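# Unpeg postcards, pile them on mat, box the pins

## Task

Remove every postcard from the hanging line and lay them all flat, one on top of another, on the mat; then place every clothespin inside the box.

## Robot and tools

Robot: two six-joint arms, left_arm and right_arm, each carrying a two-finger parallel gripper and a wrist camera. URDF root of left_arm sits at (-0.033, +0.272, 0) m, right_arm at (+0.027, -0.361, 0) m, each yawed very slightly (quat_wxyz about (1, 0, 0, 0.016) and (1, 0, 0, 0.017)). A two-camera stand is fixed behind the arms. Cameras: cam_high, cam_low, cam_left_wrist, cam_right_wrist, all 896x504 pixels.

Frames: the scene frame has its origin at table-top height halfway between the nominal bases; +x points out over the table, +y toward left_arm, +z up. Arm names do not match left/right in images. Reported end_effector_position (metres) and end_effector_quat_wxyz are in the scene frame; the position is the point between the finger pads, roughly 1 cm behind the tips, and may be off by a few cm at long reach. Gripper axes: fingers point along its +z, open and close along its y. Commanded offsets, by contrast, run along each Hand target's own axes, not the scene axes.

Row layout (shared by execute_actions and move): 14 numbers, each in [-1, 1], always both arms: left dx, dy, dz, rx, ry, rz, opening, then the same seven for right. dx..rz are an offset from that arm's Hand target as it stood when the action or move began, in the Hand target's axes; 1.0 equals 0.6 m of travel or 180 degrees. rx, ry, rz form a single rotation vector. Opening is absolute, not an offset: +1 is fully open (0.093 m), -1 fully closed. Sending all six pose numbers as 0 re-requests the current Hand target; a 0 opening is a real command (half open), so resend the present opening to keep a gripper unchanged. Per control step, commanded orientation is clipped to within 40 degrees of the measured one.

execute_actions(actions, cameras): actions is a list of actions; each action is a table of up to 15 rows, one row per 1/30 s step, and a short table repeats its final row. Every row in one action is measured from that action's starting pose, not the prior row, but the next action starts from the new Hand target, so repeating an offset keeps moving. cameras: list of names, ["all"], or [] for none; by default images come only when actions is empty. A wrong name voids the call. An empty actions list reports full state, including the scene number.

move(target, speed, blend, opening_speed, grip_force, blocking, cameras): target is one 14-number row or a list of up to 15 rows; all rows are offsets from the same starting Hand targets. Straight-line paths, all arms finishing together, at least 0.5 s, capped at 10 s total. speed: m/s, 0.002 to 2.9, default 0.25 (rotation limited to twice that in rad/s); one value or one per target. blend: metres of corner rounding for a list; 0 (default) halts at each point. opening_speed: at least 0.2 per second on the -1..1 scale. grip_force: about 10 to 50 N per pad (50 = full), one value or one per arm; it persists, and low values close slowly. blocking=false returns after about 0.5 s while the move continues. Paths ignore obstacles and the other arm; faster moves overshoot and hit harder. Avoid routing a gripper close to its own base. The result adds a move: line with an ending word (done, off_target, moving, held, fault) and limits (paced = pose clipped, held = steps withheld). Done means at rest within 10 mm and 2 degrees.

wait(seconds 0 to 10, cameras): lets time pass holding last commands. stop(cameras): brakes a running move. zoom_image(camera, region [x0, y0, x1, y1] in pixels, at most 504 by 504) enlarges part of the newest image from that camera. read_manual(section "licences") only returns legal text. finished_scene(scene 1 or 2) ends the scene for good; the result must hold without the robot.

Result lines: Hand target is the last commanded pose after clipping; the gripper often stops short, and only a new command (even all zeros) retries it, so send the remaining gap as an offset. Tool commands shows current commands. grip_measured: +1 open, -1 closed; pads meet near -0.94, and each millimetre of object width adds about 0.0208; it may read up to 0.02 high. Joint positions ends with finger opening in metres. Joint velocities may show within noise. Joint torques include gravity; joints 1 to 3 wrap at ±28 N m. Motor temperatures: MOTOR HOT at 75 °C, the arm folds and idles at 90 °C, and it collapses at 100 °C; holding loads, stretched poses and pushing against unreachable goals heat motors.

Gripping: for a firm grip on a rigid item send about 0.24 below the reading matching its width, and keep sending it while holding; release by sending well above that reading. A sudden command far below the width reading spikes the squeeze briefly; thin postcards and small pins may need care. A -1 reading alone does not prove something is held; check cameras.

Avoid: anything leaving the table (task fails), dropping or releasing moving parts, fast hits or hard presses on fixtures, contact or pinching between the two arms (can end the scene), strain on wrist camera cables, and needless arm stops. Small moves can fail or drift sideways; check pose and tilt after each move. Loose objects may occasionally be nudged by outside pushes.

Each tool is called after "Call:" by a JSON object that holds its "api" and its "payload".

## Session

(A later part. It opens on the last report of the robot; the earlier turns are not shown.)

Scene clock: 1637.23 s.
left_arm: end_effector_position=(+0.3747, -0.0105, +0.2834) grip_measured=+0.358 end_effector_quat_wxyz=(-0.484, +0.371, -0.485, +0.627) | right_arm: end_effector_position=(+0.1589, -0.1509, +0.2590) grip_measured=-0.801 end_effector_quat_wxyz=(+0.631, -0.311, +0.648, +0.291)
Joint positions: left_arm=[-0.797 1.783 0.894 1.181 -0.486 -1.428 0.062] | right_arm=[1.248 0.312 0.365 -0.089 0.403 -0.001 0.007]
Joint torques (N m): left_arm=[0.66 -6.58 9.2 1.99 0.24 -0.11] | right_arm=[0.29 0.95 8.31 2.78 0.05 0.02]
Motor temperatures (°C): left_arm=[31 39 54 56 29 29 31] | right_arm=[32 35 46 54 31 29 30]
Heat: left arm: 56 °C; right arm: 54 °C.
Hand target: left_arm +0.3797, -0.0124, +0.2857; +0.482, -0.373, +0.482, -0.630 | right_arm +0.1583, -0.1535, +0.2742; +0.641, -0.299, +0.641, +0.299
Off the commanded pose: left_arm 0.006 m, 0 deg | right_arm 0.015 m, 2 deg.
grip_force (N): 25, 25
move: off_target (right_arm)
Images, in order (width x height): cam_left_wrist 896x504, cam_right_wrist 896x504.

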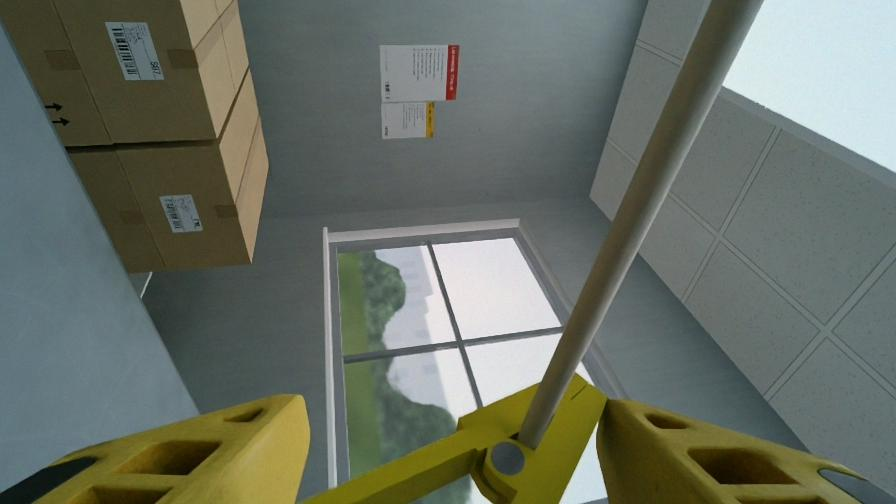

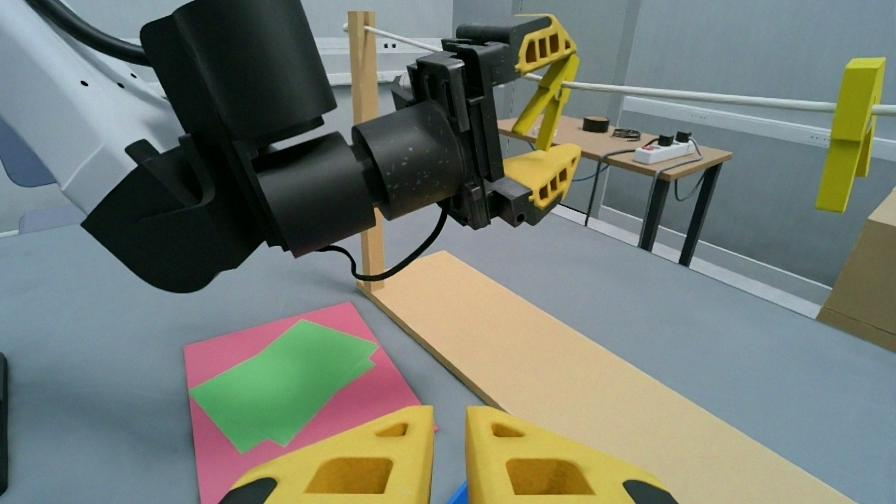

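Call:
{"api": "move", "payload": {"target": [[0,0,0.014,0,0,0,0.36,0,0,0,0,0,0,-0.8],[0,0,0.014,0,0,0,0.05,0,0,0,0,0,0,-0.8]], "speed": 0.05, "opening_speed": 0.3, "grip_force": [15, 25], "cameras": ["cam_left_wrist","cam_right_wrist"]}}

Call:
{"api": "zoom_image", "payload": {"camera": "cam_right_wrist", "region": [400, 0, 640, 160]}}

Scene clock: 1650.57 s.
left_arm: end_effector_position=(+0.3825, -0.0127, +0.2855) grip_measured=+0.052 end_effector_quat_wxyz=(-0.484, +0.371, -0.485, +0.627) | right_arm: end_effector_position=(+0.1589, -0.1509, +0.2590) grip_measured=-0.801 end_effector_quat_wxyz=(+0.631, -0.311, +0.648, +0.291)
Joint positions: left_arm=[-0.786 1.801 0.928 1.163 -0.476 -1.431 0.048] | right_arm=[1.248 0.312 0.365 -0.089 0.403 -0.001 0.007]
Joint torques (N m): left_arm=[0.61 -6.76 9.4 2.01 0.24 -0.03] | right_arm=[0.29 0.95 8.31 2.78 0.05 0.02]
Motor temperatures (°C): left_arm=[31 39 54 56 29 29 31] | right_arm=[32 35 46 54 31 29 30]
Heat: left arm: 56 °C; right arm: 54 °C.
Hand target: left_arm +0.3876, -0.0144, +0.2879; +0.482, -0.373, +0.482, -0.629 | right_arm +0.1583, -0.1535, +0.2742; +0.641, -0.299, +0.641, +0.299
Off the commanded pose: left_arm 0.006 m, 1 deg | right_arm 0.015 m, 2 deg.
grip_force (N): 15, 25
move: off_target (right_arm)
Images, in order (width x height): cam_left_wrist 896x504, cam_right_wrist 896x504.

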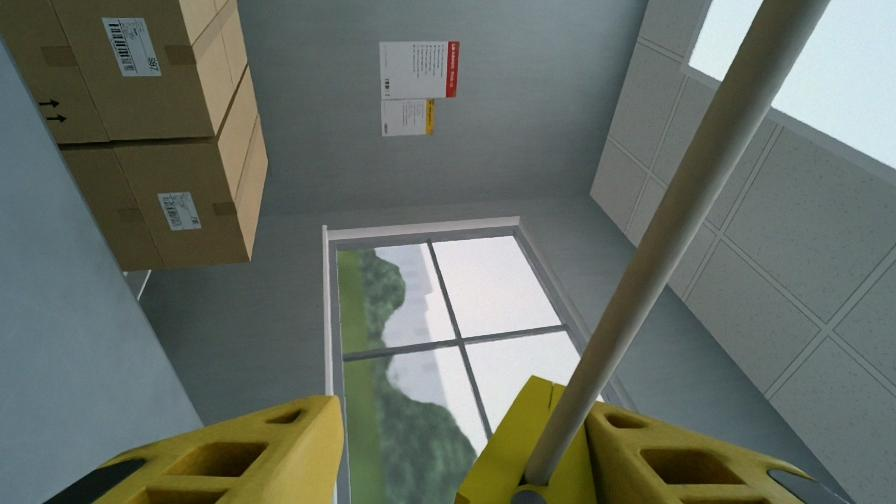

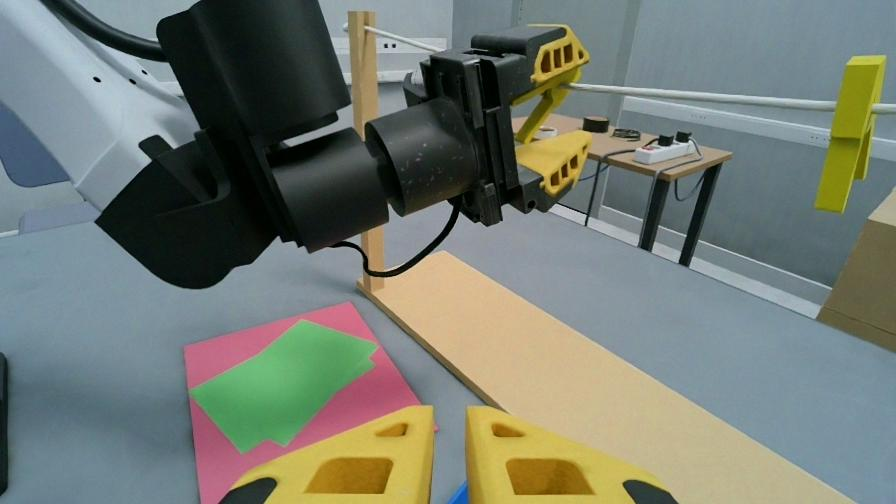

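Scaled by 2.100.

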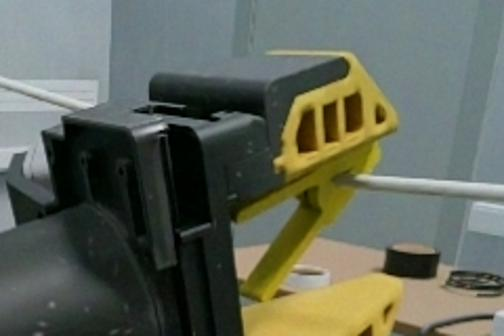

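Call:
{"api": "move", "payload": {"target": [[0,-0.008,0,0,0,0,-0.19,0,0,0,0,0,0,-0.8],[0,-0.008,-0.035,0,0,0,-0.19,0,0,0,0,0,0,-0.8],[0,-0.012,-0.058,0,0,0,-0.25,0,0,0,0,0,0,-0.8]], "speed": 0.04, "opening_speed": 0.3, "cameras": ["cam_left_wrist","cam_right_wrist"]}}

Call:
{"api": "zoom_image", "payload": {"camera": "cam_right_wrist", "region": [400, 0, 640, 160]}}

Scene clock: 1667.00 s.
left_arm: end_effector_position=(+0.3571, -0.0092, +0.2835) grip_measured=-0.248 end_effector_quat_wxyz=(-0.477, +0.370, -0.483, +0.634) | right_arm: end_effector_position=(+0.1589, -0.1509, +0.2590) grip_measured=-0.801 end_effector_quat_wxyz=(+0.631, -0.311, +0.648, +0.291)
Joint positions: left_arm=[-0.825 1.738 0.833 1.205 -0.503 -1.431 0.033] | right_arm=[1.248 0.312 0.365 -0.089 0.403 -0.001 0.007]
Joint torques (N m): left_arm=[-0.08 -8.77 5.94 1.98 0.03 0.12] | right_arm=[0.28 0.95 8.31 2.78 0.05 0.03]
Motor temperatures (°C): left_arm=[31 41 55 55 29 29 31] | right_arm=[32 35 46 54 31 29 30]
Heat: left arm: 55 °C; right arm: 54 °C.
Hand target: left_arm +0.3532, -0.0053, +0.2860; -0.482, +0.373, -0.482, +0.630 | right_arm +0.1583, -0.1535, +0.2742; +0.641, -0.299, +0.641, +0.299
Off the commanded pose: left_arm 0.006 m, 1 deg | right_arm 0.015 m, 2 deg.
grip_force (N): 15, 25
move: off_target (right_arm)
Images, in order (width x height): cam_left_wrist 896x504, cam_right_wrist 896x504.

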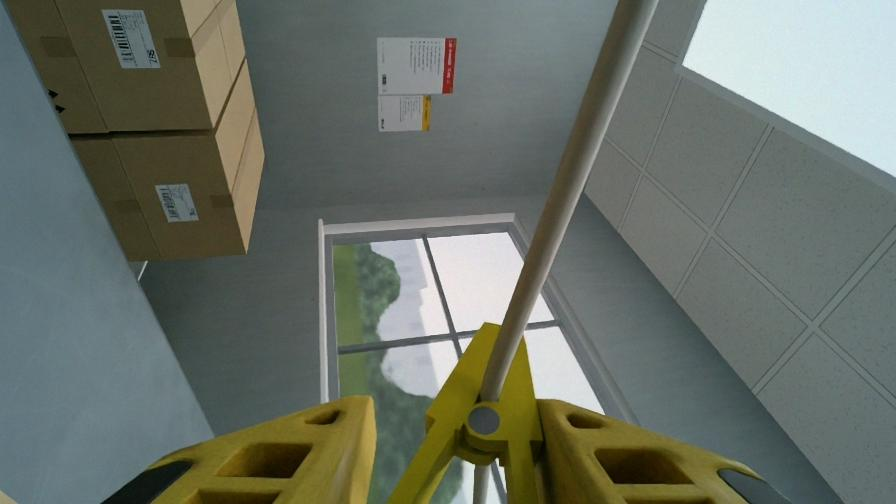

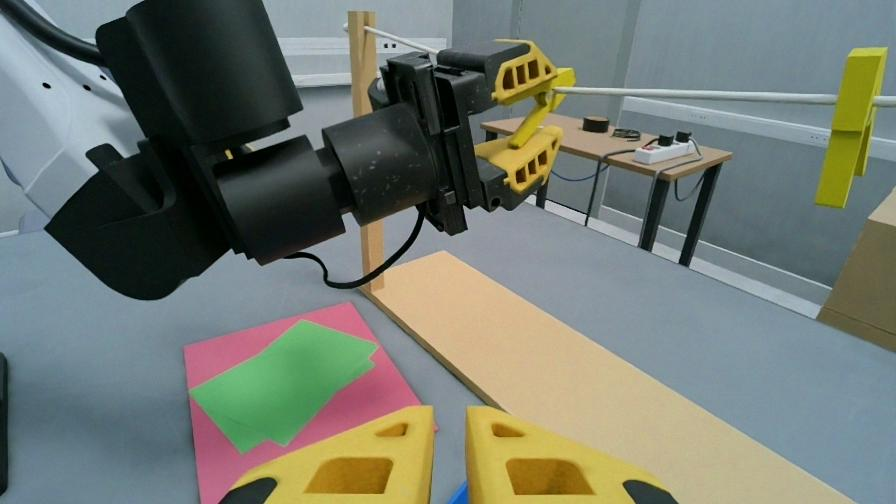

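Scaled by 2.100.

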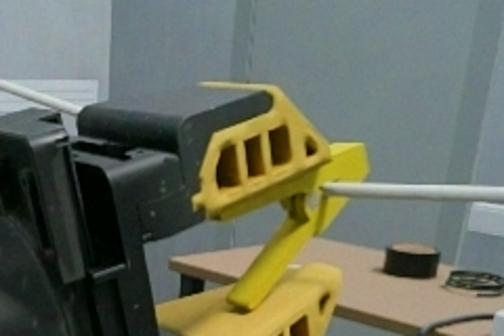

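Call:
{"api": "move", "payload": {"target": [[0,-0.006,0.003,0,0,0,-0.95,0,0,0,0,0,0,-0.8]], "speed": 0.04, "opening_speed": 0.3, "grip_force": [25, 25], "cameras": ["cam_left_wrist","cam_right_wrist"]}}

Call:
{"api": "zoom_image", "payload": {"camera": "cam_right_wrist", "region": [400, 0, 640, 160]}}

Scene clock: 1676.30 s.
left_arm: end_effector_position=(+0.3558, -0.0078, +0.2886) grip_measured=-0.567 end_effector_quat_wxyz=(-0.478, +0.370, -0.479, +0.637) | right_arm: end_effector_position=(+0.1589, -0.1509, +0.2590) grip_measured=-0.801 end_effector_quat_wxyz=(+0.631, -0.311, +0.648, +0.291)
Joint positions: left_arm=[-0.825 1.728 0.833 1.206 -0.503 -1.431 0.018] | right_arm=[1.248 0.312 0.365 -0.089 0.403 -0.001 0.007]
Joint torques (N m): left_arm=[0.06 -8.68 6.86 1.81 0.02 0.16] | right_arm=[0.28 0.95 8.31 2.78 0.05 0.03]
Motor temperatures (°C): left_arm=[31 42 54 55 29 29 31] | right_arm=[32 35 46 54 31 29 30]
Heat: left arm: 55 °C; right arm: 54 °C.
Hand target: left_arm +0.3540, -0.0055, +0.2900; -0.482, +0.373, -0.482, +0.630 | right_arm +0.1583, -0.1535, +0.2742; +0.641, -0.299, +0.641, +0.299
Off the commanded pose: left_arm 0.003 m, 1 deg | right_arm 0.015 m, 2 deg.
grip_force (N): 25, 25
move: off_target (right_arm)
Images, in order (width x height): cam_left_wrist 896x504, cam_right_wrist 896x504.

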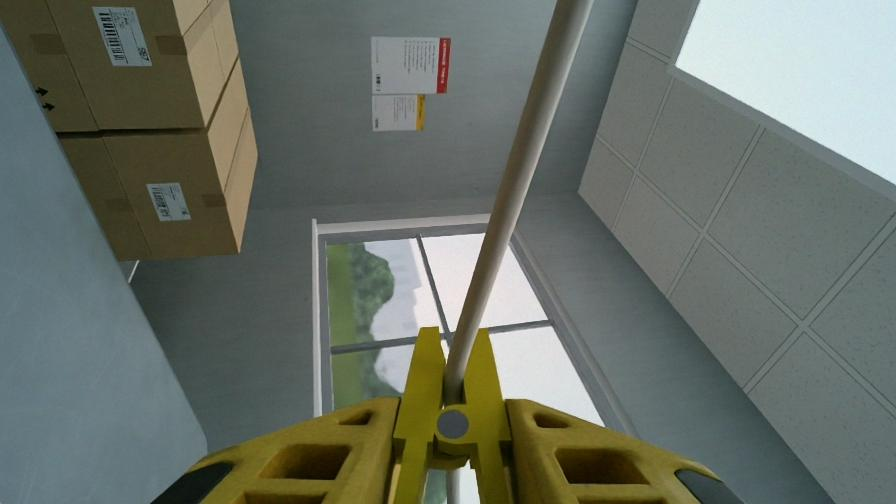

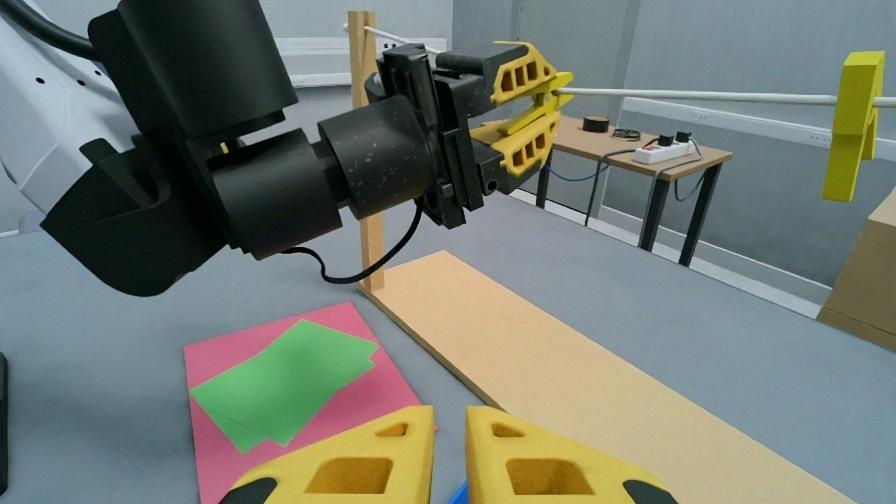

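Scaled by 2.100.

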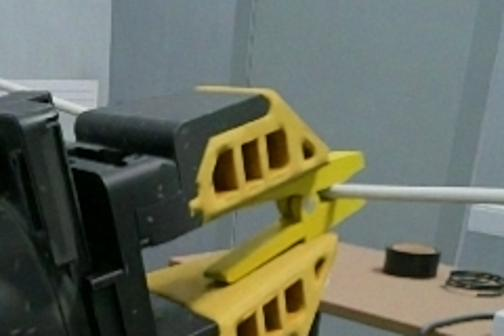

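Call:
{"api": "move", "payload": {"target": [[0,0,-0.08,0,0,0,-0.95,0,0,0,0,0,0,-0.8],[0,0,-0.2,0,0,0,-0.95,0,0,0,0,0,0,-0.8],[0.1327,0.1238,-0.1822,-0.1226,0.4343,0.4867,-0.95,0,0,0,0,0,0,-0.8],[0.28,0.244,-0.2163,-0.1226,0.4343,0.4867,-0.95,0,0,0,0,0,0,-0.8]], "speed": [0.05, 0.15, 0.2, 0.12], "blend": [0.01, 0.02, 0.03, 0], "cameras": ["cam_high","cam_left_wrist","cam_right_wrist"]}}

Scene clock: 1728.20 s.
left_arm: end_effector_position=(+0.2196, -0.1383, +0.1071) grip_measured=-0.569 end_effector_quat_wxyz=(+0.295, +0.407, +0.853, -0.140) | right_arm: end_effector_position=(+0.1589, -0.1509, +0.2590) grip_measured=-0.801 end_effector_quat_wxyz=(+0.631, -0.311, +0.648, +0.291)
Joint positions: left_arm=[-1.086 1.845 1.325 -0.392 -0.103 -0.128 0.018] | right_arm=[1.248 0.312 0.365 -0.089 0.403 -0.001 0.007]
Joint torques (N m): left_arm=[0.34 -7.76 10.25 2.01 -0.01 -0.23] | right_arm=[0.29 0.95 8.31 2.78 0.05 0.03]
Heat: left arm: 53 °C; right arm: 53 °C.
Hand target: left_arm +0.2258, -0.1461, +0.1159; +0.310, +0.396, +0.852, -0.146 | right_arm +0.1583, -0.1535, +0.2742; +0.641, -0.299, +0.641, +0.299
Off the commanded pose: left_arm 0.013 m, 2 deg | right_arm 0.015 m, 2 deg.
grip_force (N): 25, 25
move: off_target (left_arm, right_arm)
Images, in order (width x height): cam_high 896x504, cam_left_wrist 896x504, cam_right_wrist 896x504.

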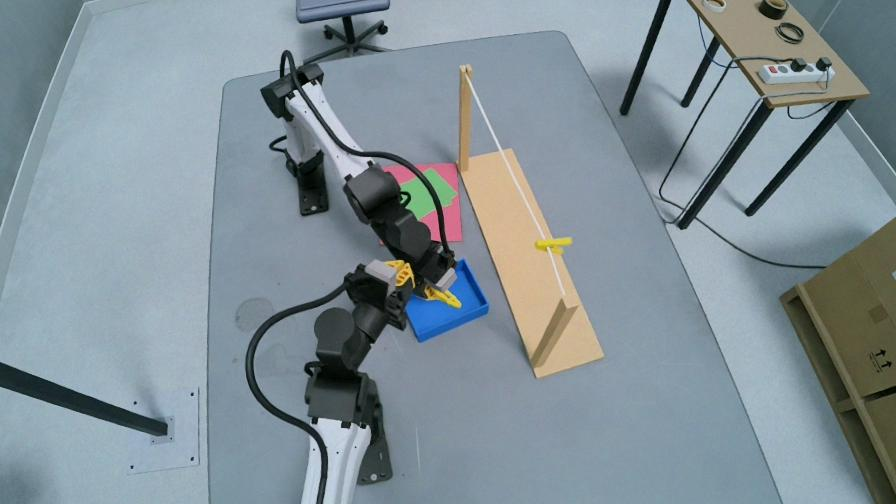

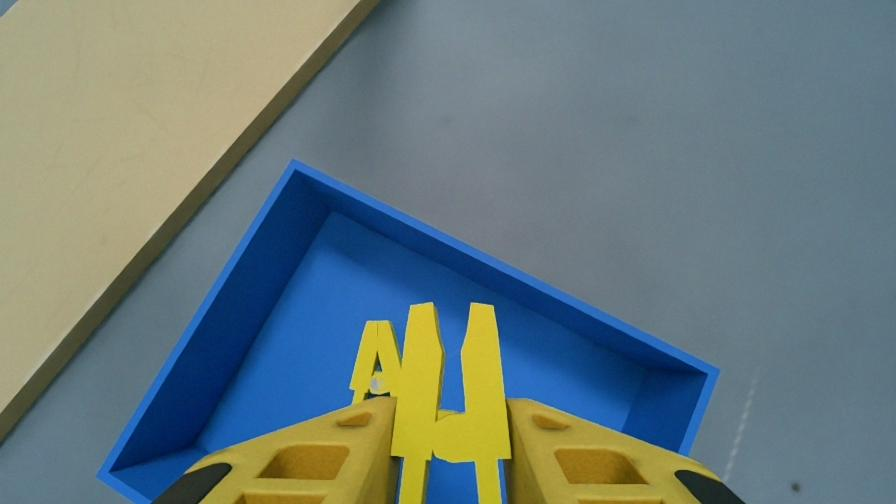

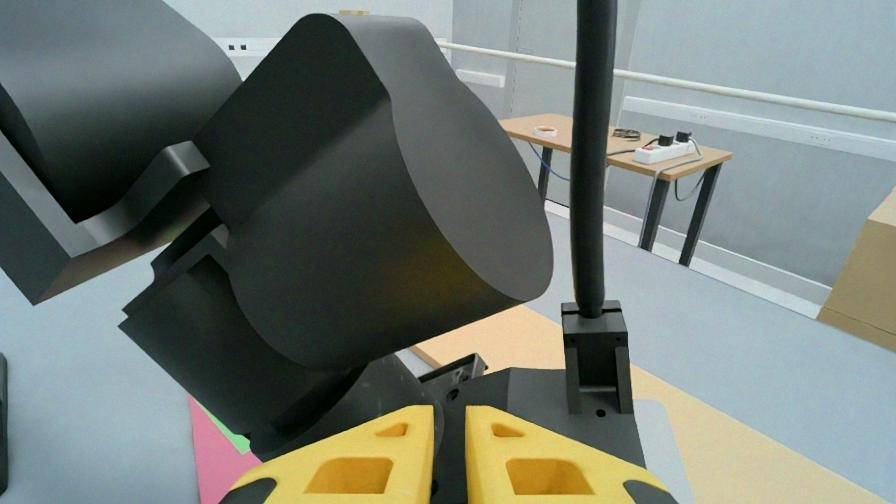

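Call:
{"api": "move", "payload": {"target": [[0.0878,0,0.0787,0,0,0,-0.95,0,0,0,0,0,0,-0.8]], "speed": 0.06, "cameras": ["cam_left_wrist","cam_low"]}}

Scene clock: 1751.20 s.
left_arm: end_effector_position=(+0.2222, -0.1426, +0.1096) grip_measured=-0.569 end_effector_quat_wxyz=(+0.307, +0.404, +0.849, -0.147) | right_arm: end_effector_position=(+0.1589, -0.1509, +0.2590) grip_measured=-0.801 end_effector_quat_wxyz=(+0.631, -0.311, +0.648, +0.291)
Joint positions: left_arm=[-1.086 1.845 1.316 -0.354 -0.104 -0.129 0.018] | right_arm=[1.248 0.312 0.365 -0.089 0.403 -0.001 0.007]
Joint torques (N m): left_arm=[0.51 -8.44 8.23 1.87 0.11 -0.03] | right_arm=[0.29 0.95 8.31 2.79 0.05 0.03]
Heat: left arm: 53 °C; right arm: 53 °C.
Hand target: left_arm +0.2224, -0.1431, +0.1103; +0.308, +0.404, +0.849, -0.148 (not the last commanded pose) | right_arm +0.1583, -0.1535, +0.2742; +0.641, -0.299, +0.641, +0.299
Off the commanded pose: left_arm 0.064 m, 1 deg | right_arm 0.015 m, 2 deg.
grip_force (N): 25, 25
move: held (left_arm; a check stopped the path), off_target (right_arm); limits=held
pose unreachable (left arm): on one or more control steps of this call, first in action 0 (counted from 0), this arm could not follow its commanded pose, so it was not sent that pose on those steps. It may still have moved: this result reports where it is.
cause: moving toward the commanded pose would bring a part of the arm too close to another arm (this arm's wrist (the part past joint 4) and the right arm's fingers, at the place that arm is still heading or pushing toward).
Images, in order (width x height): cam_low 896x504, cam_left_wrist 896x504.

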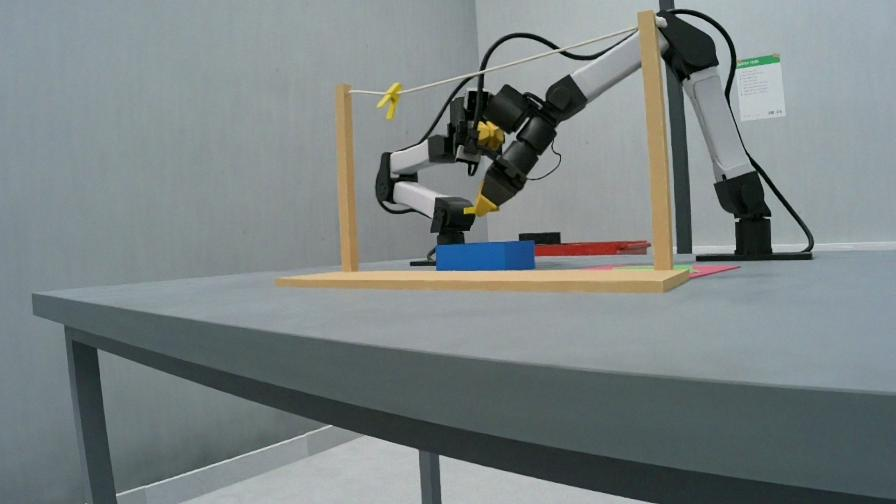

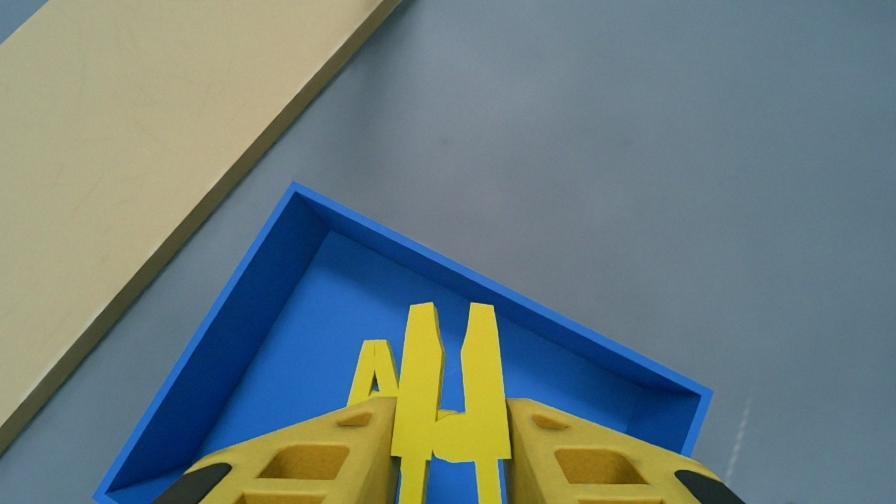

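Call:
{"api": "move", "payload": {"target": [[-0.034,0.118,-0.167,0,0,0,-0.95,0,0,0,0,0,0,-0.8]], "speed": 0.15, "cameras": []}}

Call:
{"api": "move", "payload": {"target": [[0,0,0,0,0,0,-0.95,0,-0.333,-0.112,0.322,0,0,-0.8]], "speed": 0.15, "cameras": ["cam_high","cam_left_wrist","cam_right_wrist"]}}

Scene clock: 1777.50 s.
left_arm: end_effector_position=(+0.2461, -0.0587, +0.1845) grip_measured=-0.569 end_effector_quat_wxyz=(+0.294, +0.399, +0.857, -0.141) | right_arm: end_effector_position=(+0.1589, -0.1509, +0.2590) grip_measured=-0.801 end_effector_quat_wxyz=(+0.631, -0.311, +0.648, +0.291)
Joint positions: left_arm=[-0.897 1.613 1.365 -0.658 0.01 0.002 0.018] | right_arm=[1.248 0.312 0.365 -0.089 0.403 -0.001 0.007]
Joint torques (N m): left_arm=[0.34 -8.24 10.5 1.81 0.22 0.14] | right_arm=[0.29 0.94 8.31 2.78 0.05 0.03]
Motor temperatures (°C): left_arm=[31 45 56 51 29 29 31] | right_arm=[32 35 47 53 31 29 30]
Heat: left arm: 56 °C; right arm: 53 °C.
Hand target: left_arm +0.2470, -0.0605, +0.2000; +0.308, +0.404, +0.849, -0.148 | right_arm +0.1583, -0.1535, +0.2742; +0.641, -0.299, +0.641, +0.299
Off the commanded pose: left_arm 0.016 m, 2 deg | right_arm 0.015 m, 2 deg.
grip_force (N): 25, 25
move: off_target (left_arm, right_arm)
No camera images: "cameras" was empty.

Scene clock: 1781.53 s.
left_arm: end_effector_position=(+0.2460, -0.0586, +0.1844) grip_measured=-0.569 end_effector_quat_wxyz=(+0.294, +0.399, +0.857, -0.141) | right_arm: end_effector_position=(+0.2671, -0.3332, +0.2626) grip_measured=-0.801 end_effector_quat_wxyz=(+0.696, +0.041, +0.715, -0.057)
Joint positions: left_arm=[-0.897 1.613 1.365 -0.658 0.01 0.002 0.018] | right_arm=[0.578 0.348 0.372 -0.058 0.751 -0.001 0.007]
Joint torques (N m): left_arm=[0.53 -8.34 10.39 1.81 0.22 0.19] | right_arm=[-0.91 1.96 7.58 2.82 -0.16 0.02]
Motor temperatures (°C): left_arm=[31 44 55 51 29 29 31] | right_arm=[32 35 47 53 31 29 30]
Heat: left arm: 55 °C; right arm: 53 °C.
Hand target: left_arm +0.2470, -0.0605, +0.2000; +0.308, +0.404, +0.849, -0.148 | right_arm +0.2683, -0.3333, +0.2742; +0.705, +0.049, +0.705, -0.049
Off the commanded pose: left_arm 0.016 m, 2 deg | right_arm 0.012 m, 2 deg.
grip_force (N): 25, 25
move: off_target (left_arm, right_arm)
Images, in order (width x height): cam_high 896x504, cam_left_wrist 896x504, cam_right_wrist 896x504.

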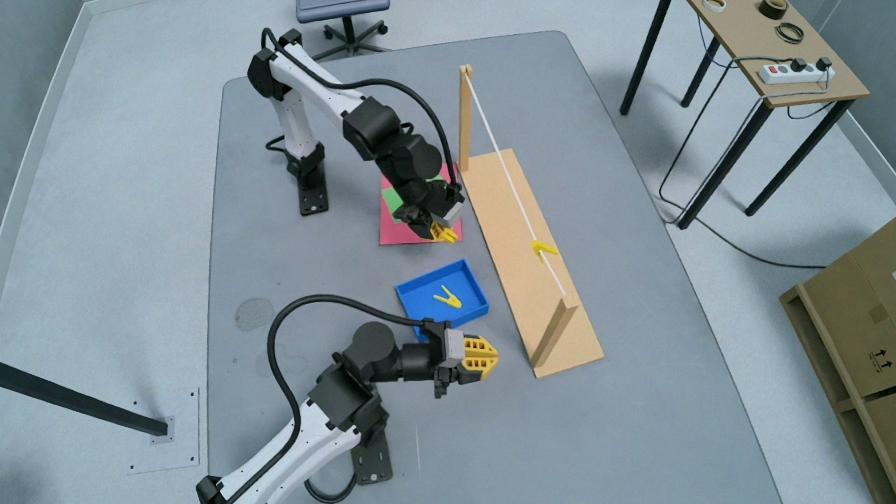

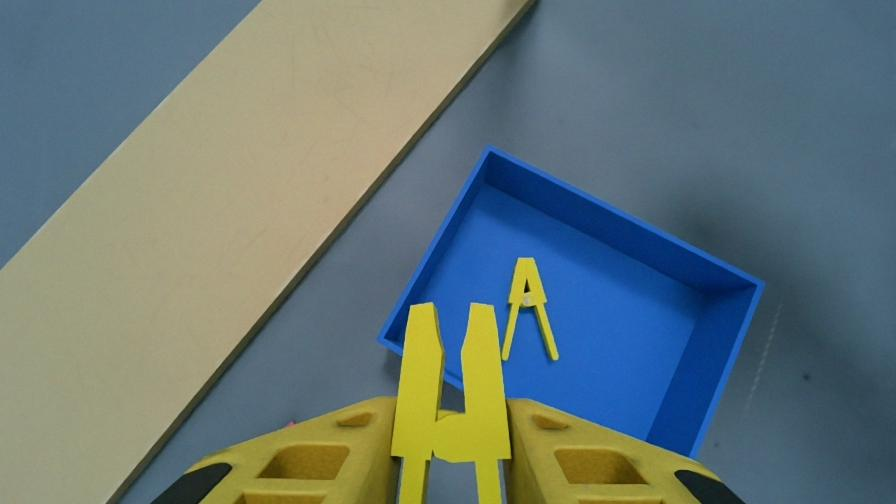

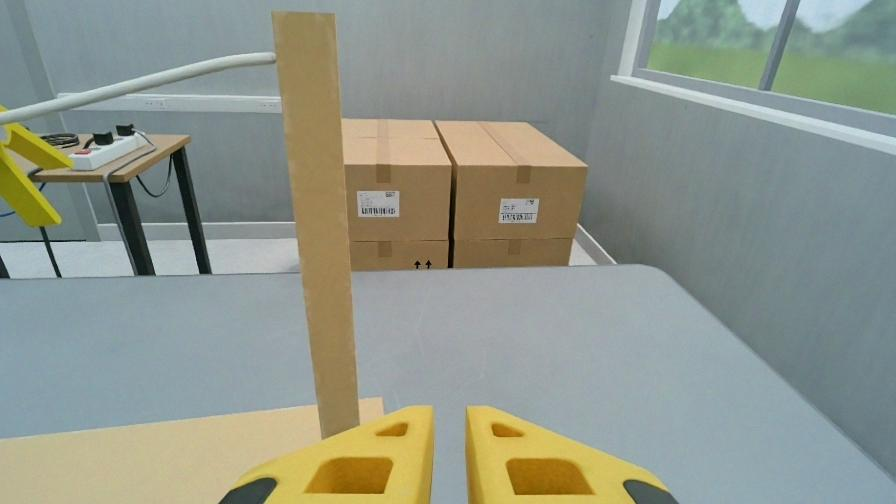

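Call:
{"api": "move", "payload": {"target": [[0.029,-0.1137,0.150,0,0,0,-0.95,0,0,0,0,0,0,-0.8],[0.1122,-0.1168,0.2462,0,0,0,-0.95,0,0,0,0,0,0,-0.8]], "speed": [0.12, 0.06], "cameras": ["cam_left_wrist"]}}

Scene clock: 1799.40 s.
left_arm: end_effector_position=(+0.2205, -0.1377, +0.0482) grip_measured=-0.569 end_effector_quat_wxyz=(+0.306, +0.409, +0.846, -0.150) | right_arm: end_effector_position=(+0.2671, -0.3332, +0.2628) grip_measured=-0.801 end_effector_quat_wxyz=(+0.696, +0.041, +0.714, -0.057)
Joint positions: left_arm=[-1.08 1.918 1.149 -0.111 -0.091 -0.114 0.018] | right_arm=[0.578 0.348 0.372 -0.057 0.751 -0.001 0.007]
Joint torques (N m): left_arm=[-0.06 -7.98 6.84 2.08 -0.02 -0.2] | right_arm=[-0.94 2 7.58 2.82 -0.16 0.02]
Motor temperatures (°C): left_arm=[31 44 55 52 29 29 31] | right_arm=[32 35 45 51 31 29 30]
Heat: left arm: 55 °C; right arm: 51 °C.
Hand target: left_arm +0.2195, -0.1386, +0.0437; +0.308, +0.404, +0.849, -0.148 | right_arm +0.2683, -0.3333, +0.2742; +0.705, +0.049, +0.705, -0.049
Off the commanded pose: left_arm 0.005 m, 1 deg | right_arm 0.012 m, 2 deg.
grip_force (N): 25, 25
move: off_target (right_arm)
Images, in order (width x height): cam_left_wrist 896x504.

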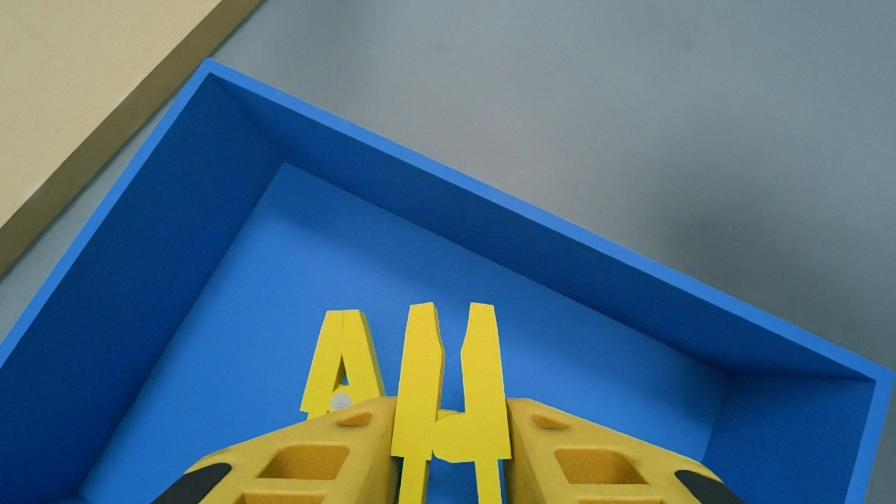

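Call:
{"api": "move", "payload": {"target": [[0,0,0,0,0,0,-0.1,0,0,0,0,0,0,-0.8]], "opening_speed": 0.25, "cameras": ["cam_left_wrist"]}}

Scene clock: 1808.47 s.
left_arm: end_effector_position=(+0.2208, -0.1380, +0.0485) grip_measured=-0.102 end_effector_quat_wxyz=(+0.307, +0.409, +0.846, -0.150) | right_arm: end_effector_position=(+0.2671, -0.3332, +0.2628) grip_measured=-0.801 end_effector_quat_wxyz=(+0.696, +0.041, +0.714, -0.057)
Joint positions: left_arm=[-1.08 1.918 1.149 -0.109 -0.092 -0.114 0.04] | right_arm=[0.578 0.348 0.372 -0.057 0.751 -0.001 0.007]
Joint torques (N m): left_arm=[-0.25 -7.91 6.98 2 -0.1 -0.25] | right_arm=[-0.94 2 7.58 2.82 -0.16 0.02]
Motor temperatures (°C): left_arm=[31 45 55 51 29 29 31] | right_arm=[32 35 45 50 31 29 30]
Heat: left arm: 55 °C; right arm: 50 °C.
Hand target: left_arm +0.2195, -0.1386, +0.0437; +0.308, +0.404, +0.849, -0.148 | right_arm +0.2683, -0.3333, +0.2742; +0.705, +0.049, +0.705, -0.049
Off the commanded pose: left_arm 0.005 m, 1 deg | right_arm 0.011 m, 2 deg.
grip_force (N): 25, 25
move: off_target (right_arm)
Images, in order (width x height): cam_left_wrist 896x504.

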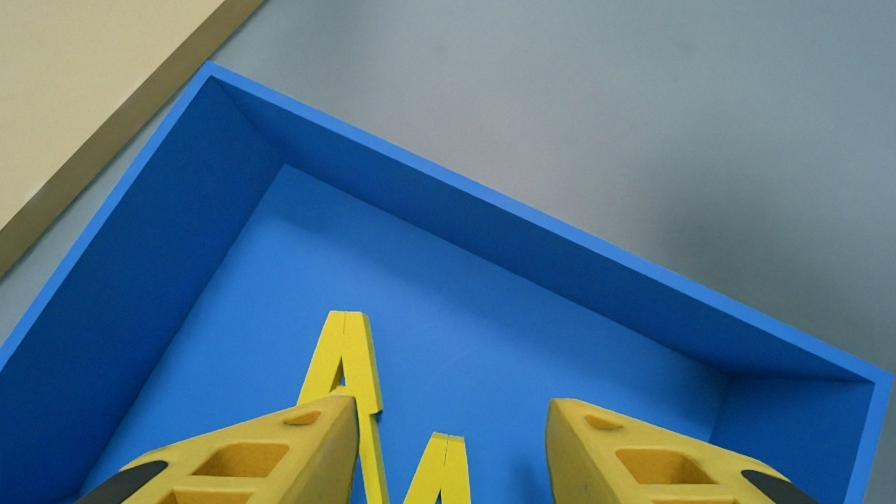

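Call:
{"api": "move", "payload": {"target": [[-0.1285,0,-0.1536,0,0,0,-0.1,0,0,0,0,0,0,-0.8],[0.04,0.226,-0.40,0,0,0,-0.1,0,0,0,0,0,0,-0.8]], "speed": [0.08, 0.15], "blend": [0.02, 0], "cameras": ["all"]}}

Scene clock: 1825.50 s.
left_arm: end_effector_position=(+0.2197, +0.0793, +0.2139) grip_measured=-0.102 end_effector_quat_wxyz=(+0.312, +0.397, +0.850, -0.148) | right_arm: end_effector_position=(+0.2671, -0.3332, +0.2628) grip_measured=-0.801 end_effector_quat_wxyz=(+0.696, +0.041, +0.714, -0.057)
Joint positions: left_arm=[-0.567 1.175 1.106 -0.826 0.22 0.261 0.04] | right_arm=[0.578 0.348 0.372 -0.057 0.751 -0.001 0.007]
Joint torques (N m): left_arm=[0.84 -3.81 7.27 1.82 0.33 0.17] | right_arm=[-0.95 2 7.58 2.82 -0.16 0.02]
Heat: left arm: 54 °C; right arm: 50 °C.
Hand target: left_arm +0.2165, +0.0811, +0.2119; +0.308, +0.404, +0.848, -0.148 | right_arm +0.2683, -0.3333, +0.2742; +0.705, +0.049, +0.705, -0.049
Off the commanded pose: left_arm 0.004 m, 1 deg | right_arm 0.011 m, 2 deg.
grip_force (N): 25, 25
move: off_target (right_arm)

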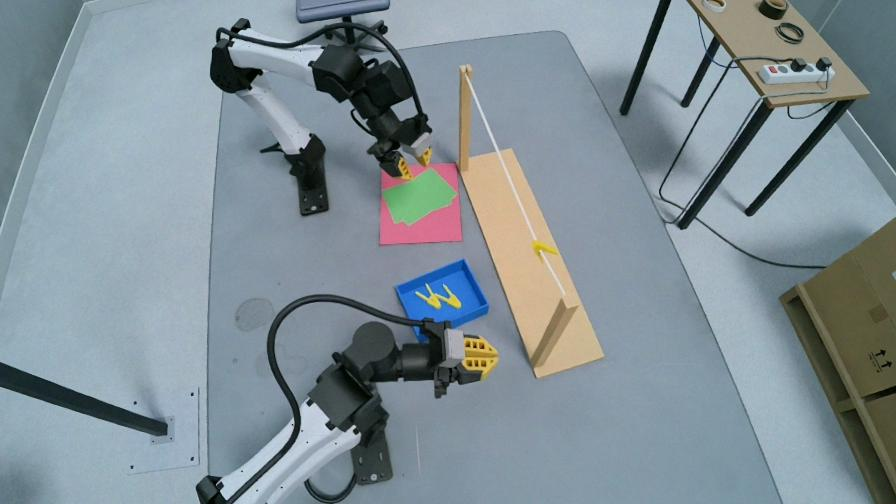

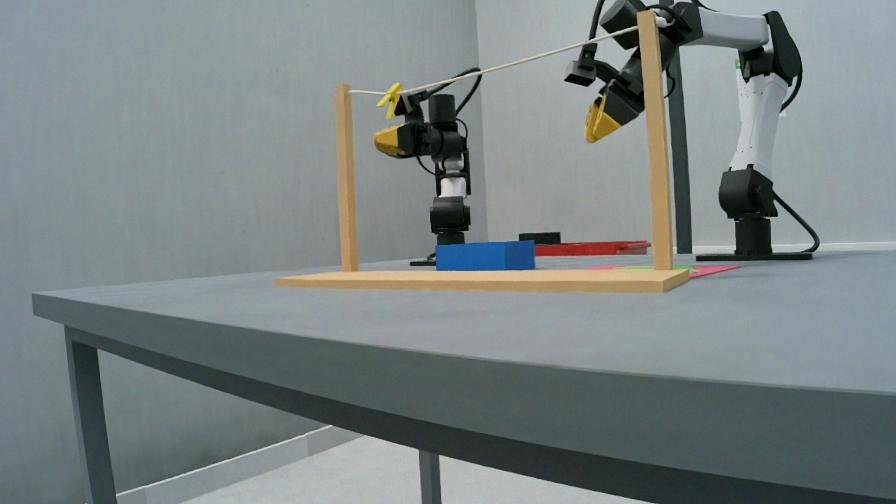

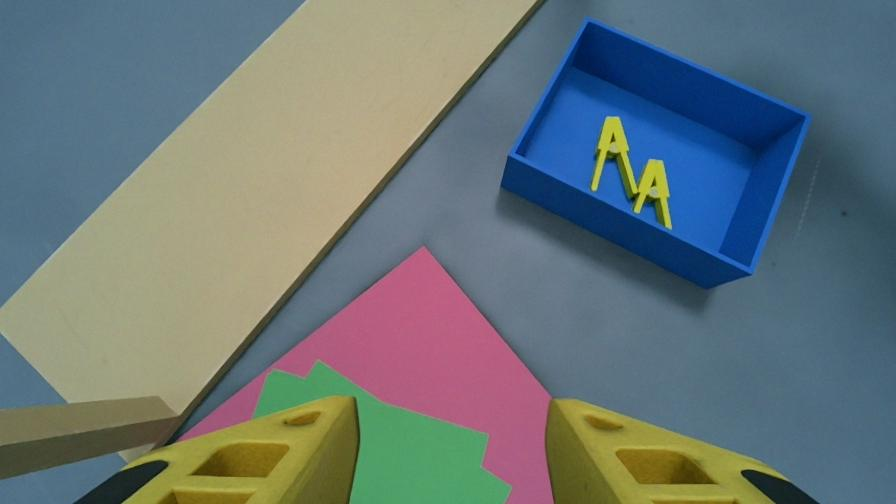

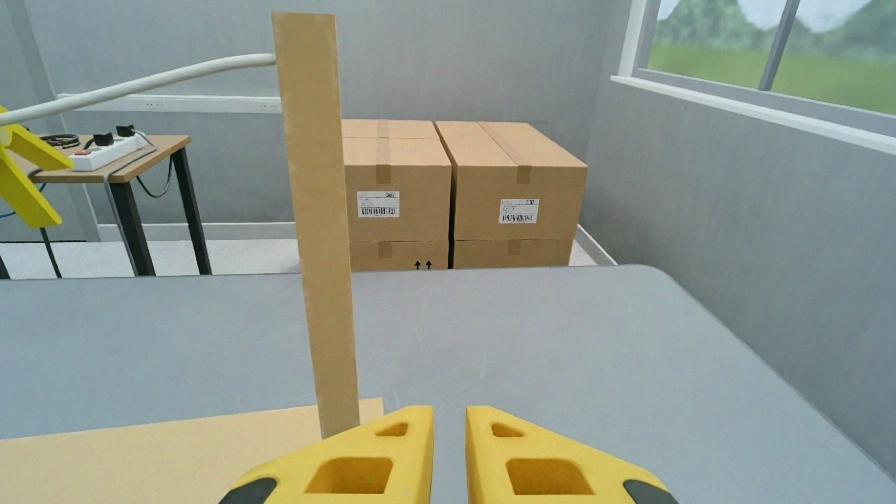

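Call:
{"api": "move", "payload": {"target": [[0,0,0,0,0,0,-0.1,0,0.059,0,-0.194,0,0,-0.8]], "speed": 0.15, "cameras": ["cam_right_wrist"]}}

Scene clock: 1854.63 s.
left_arm: end_effector_position=(+0.2196, +0.0793, +0.2139) grip_measured=-0.102 end_effector_quat_wxyz=(+0.312, +0.397, +0.850, -0.148) | right_arm: end_effector_position=(+0.2732, -0.2997, +0.2608) grip_measured=-0.801 end_effector_quat_wxyz=(+0.675, -0.157, +0.701, +0.165)
Joint positions: left_arm=[-0.567 1.175 1.106 -0.826 0.221 0.261 0.04] | right_arm=[-0.172 0.391 0.372 -0.021 -0.597 -0.003 0.007]
Joint torques (N m): left_arm=[0.59 -3.92 7.56 1.77 0.23 0.2] | right_arm=[-0.8 1.69 7.69 2.97 -0.32 0.03]
Heat: left arm: 52 °C; right arm: 49 °C.
Hand target: left_arm +0.2165, +0.0811, +0.2119; +0.308, +0.404, +0.849, -0.148 | right_arm +0.2732, -0.2983, +0.2742; +0.687, -0.165, +0.688, +0.165
Off the commanded pose: left_arm 0.004 m, 1 deg | right_arm 0.013 m, 2 deg.
grip_force (N): 25, 25
move: off_target (right_arm)
Images, in order (width x height): cam_right_wrist 896x504.

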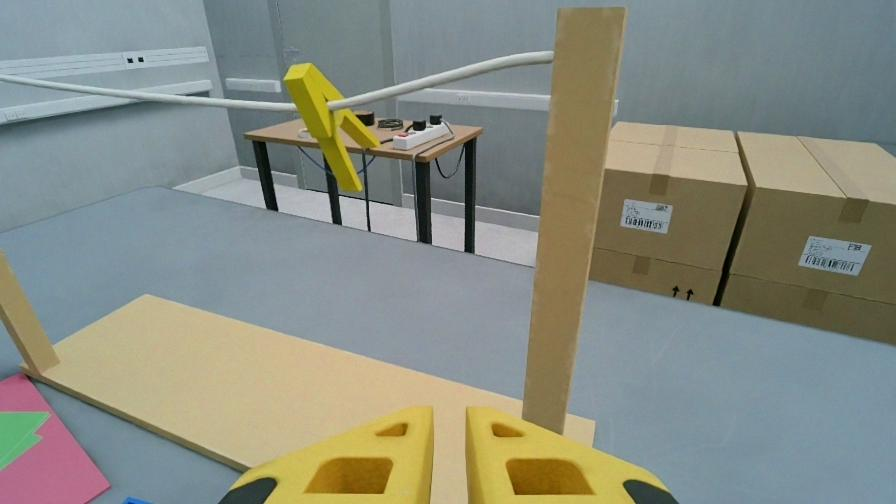

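Call:
{"api": "move", "payload": {"target": [[-0.08,-0.0985,-0.016,0,-0.278,0,-0.8,0.0233,0.102,0.112,0.1176,-0.0132,-0.5035,0.36]], "speed": 0.15, "cameras": ["all"]}}

Scene clock: 1918.83 s.
left_arm: end_effector_position=(+0.1894, +0.0201, +0.2534) grip_measured=-0.798 end_effector_quat_wxyz=(+0.639, +0.310, +0.635, -0.304) | right_arm: end_effector_position=(+0.3071, -0.2125, +0.2604) grip_measured=+0.359 end_effector_quat_wxyz=(+0.627, -0.488, +0.371, -0.481)
Joint positions: left_arm=[-0.828 0.869 0.382 0.488 0.102 0.01 0.007] | right_arm=[0.678 1.013 0.188 1.102 0.431 -1.695 0.062]
Joint torques (N m): left_arm=[-0.06 -0.77 7.69 2.65 -0.04 -0.22] | right_arm=[0.35 -1.01 4.63 2.88 -0.05 0.06]
Motor temperatures (°C): left_arm=[31 38 51 49 29 29 31] | right_arm=[32 34 44 53 31 29 30]
Heat: left arm: 51 °C; right arm: 53 °C.
Hand target: left_arm +0.1900, +0.0202, +0.2502; +0.638, +0.303, +0.639, -0.305 | right_arm +0.3052, -0.2132, +0.2602; +0.630, -0.483, +0.371, -0.483
Off the commanded pose: left_arm 0.003 m, 1 deg | right_arm 0.002 m, 1 deg.
grip_force (N): 25, 25
move: done

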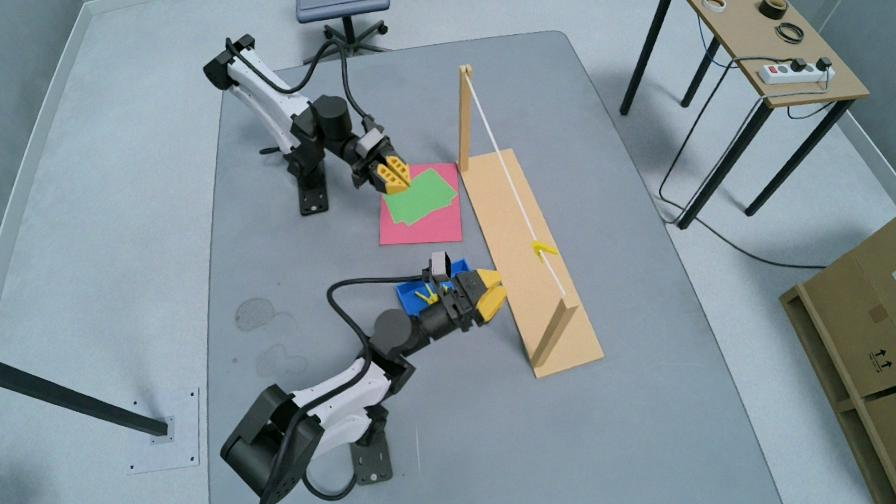

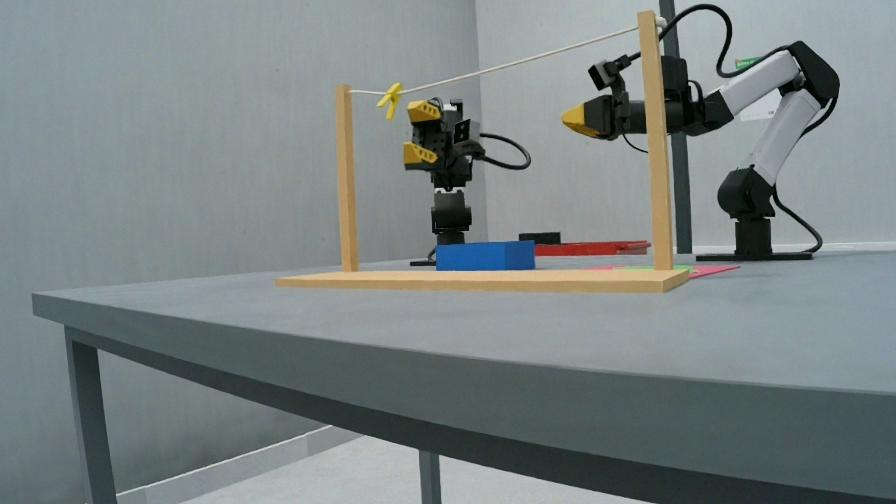

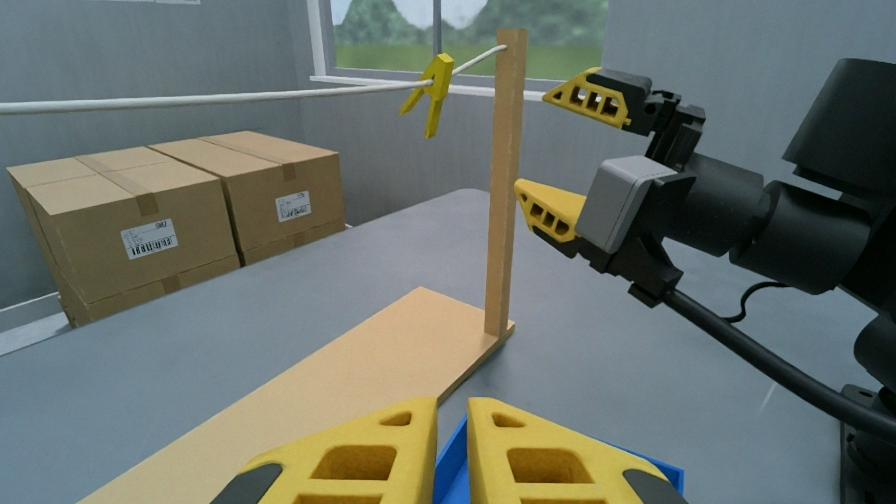

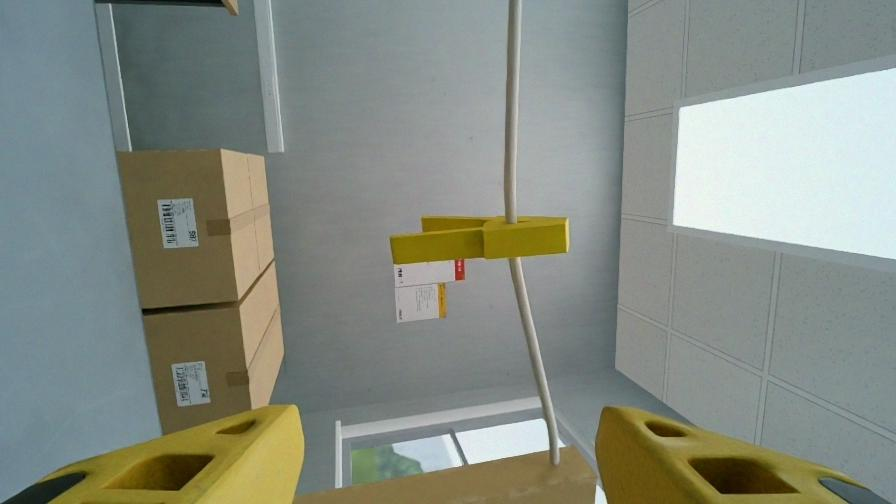

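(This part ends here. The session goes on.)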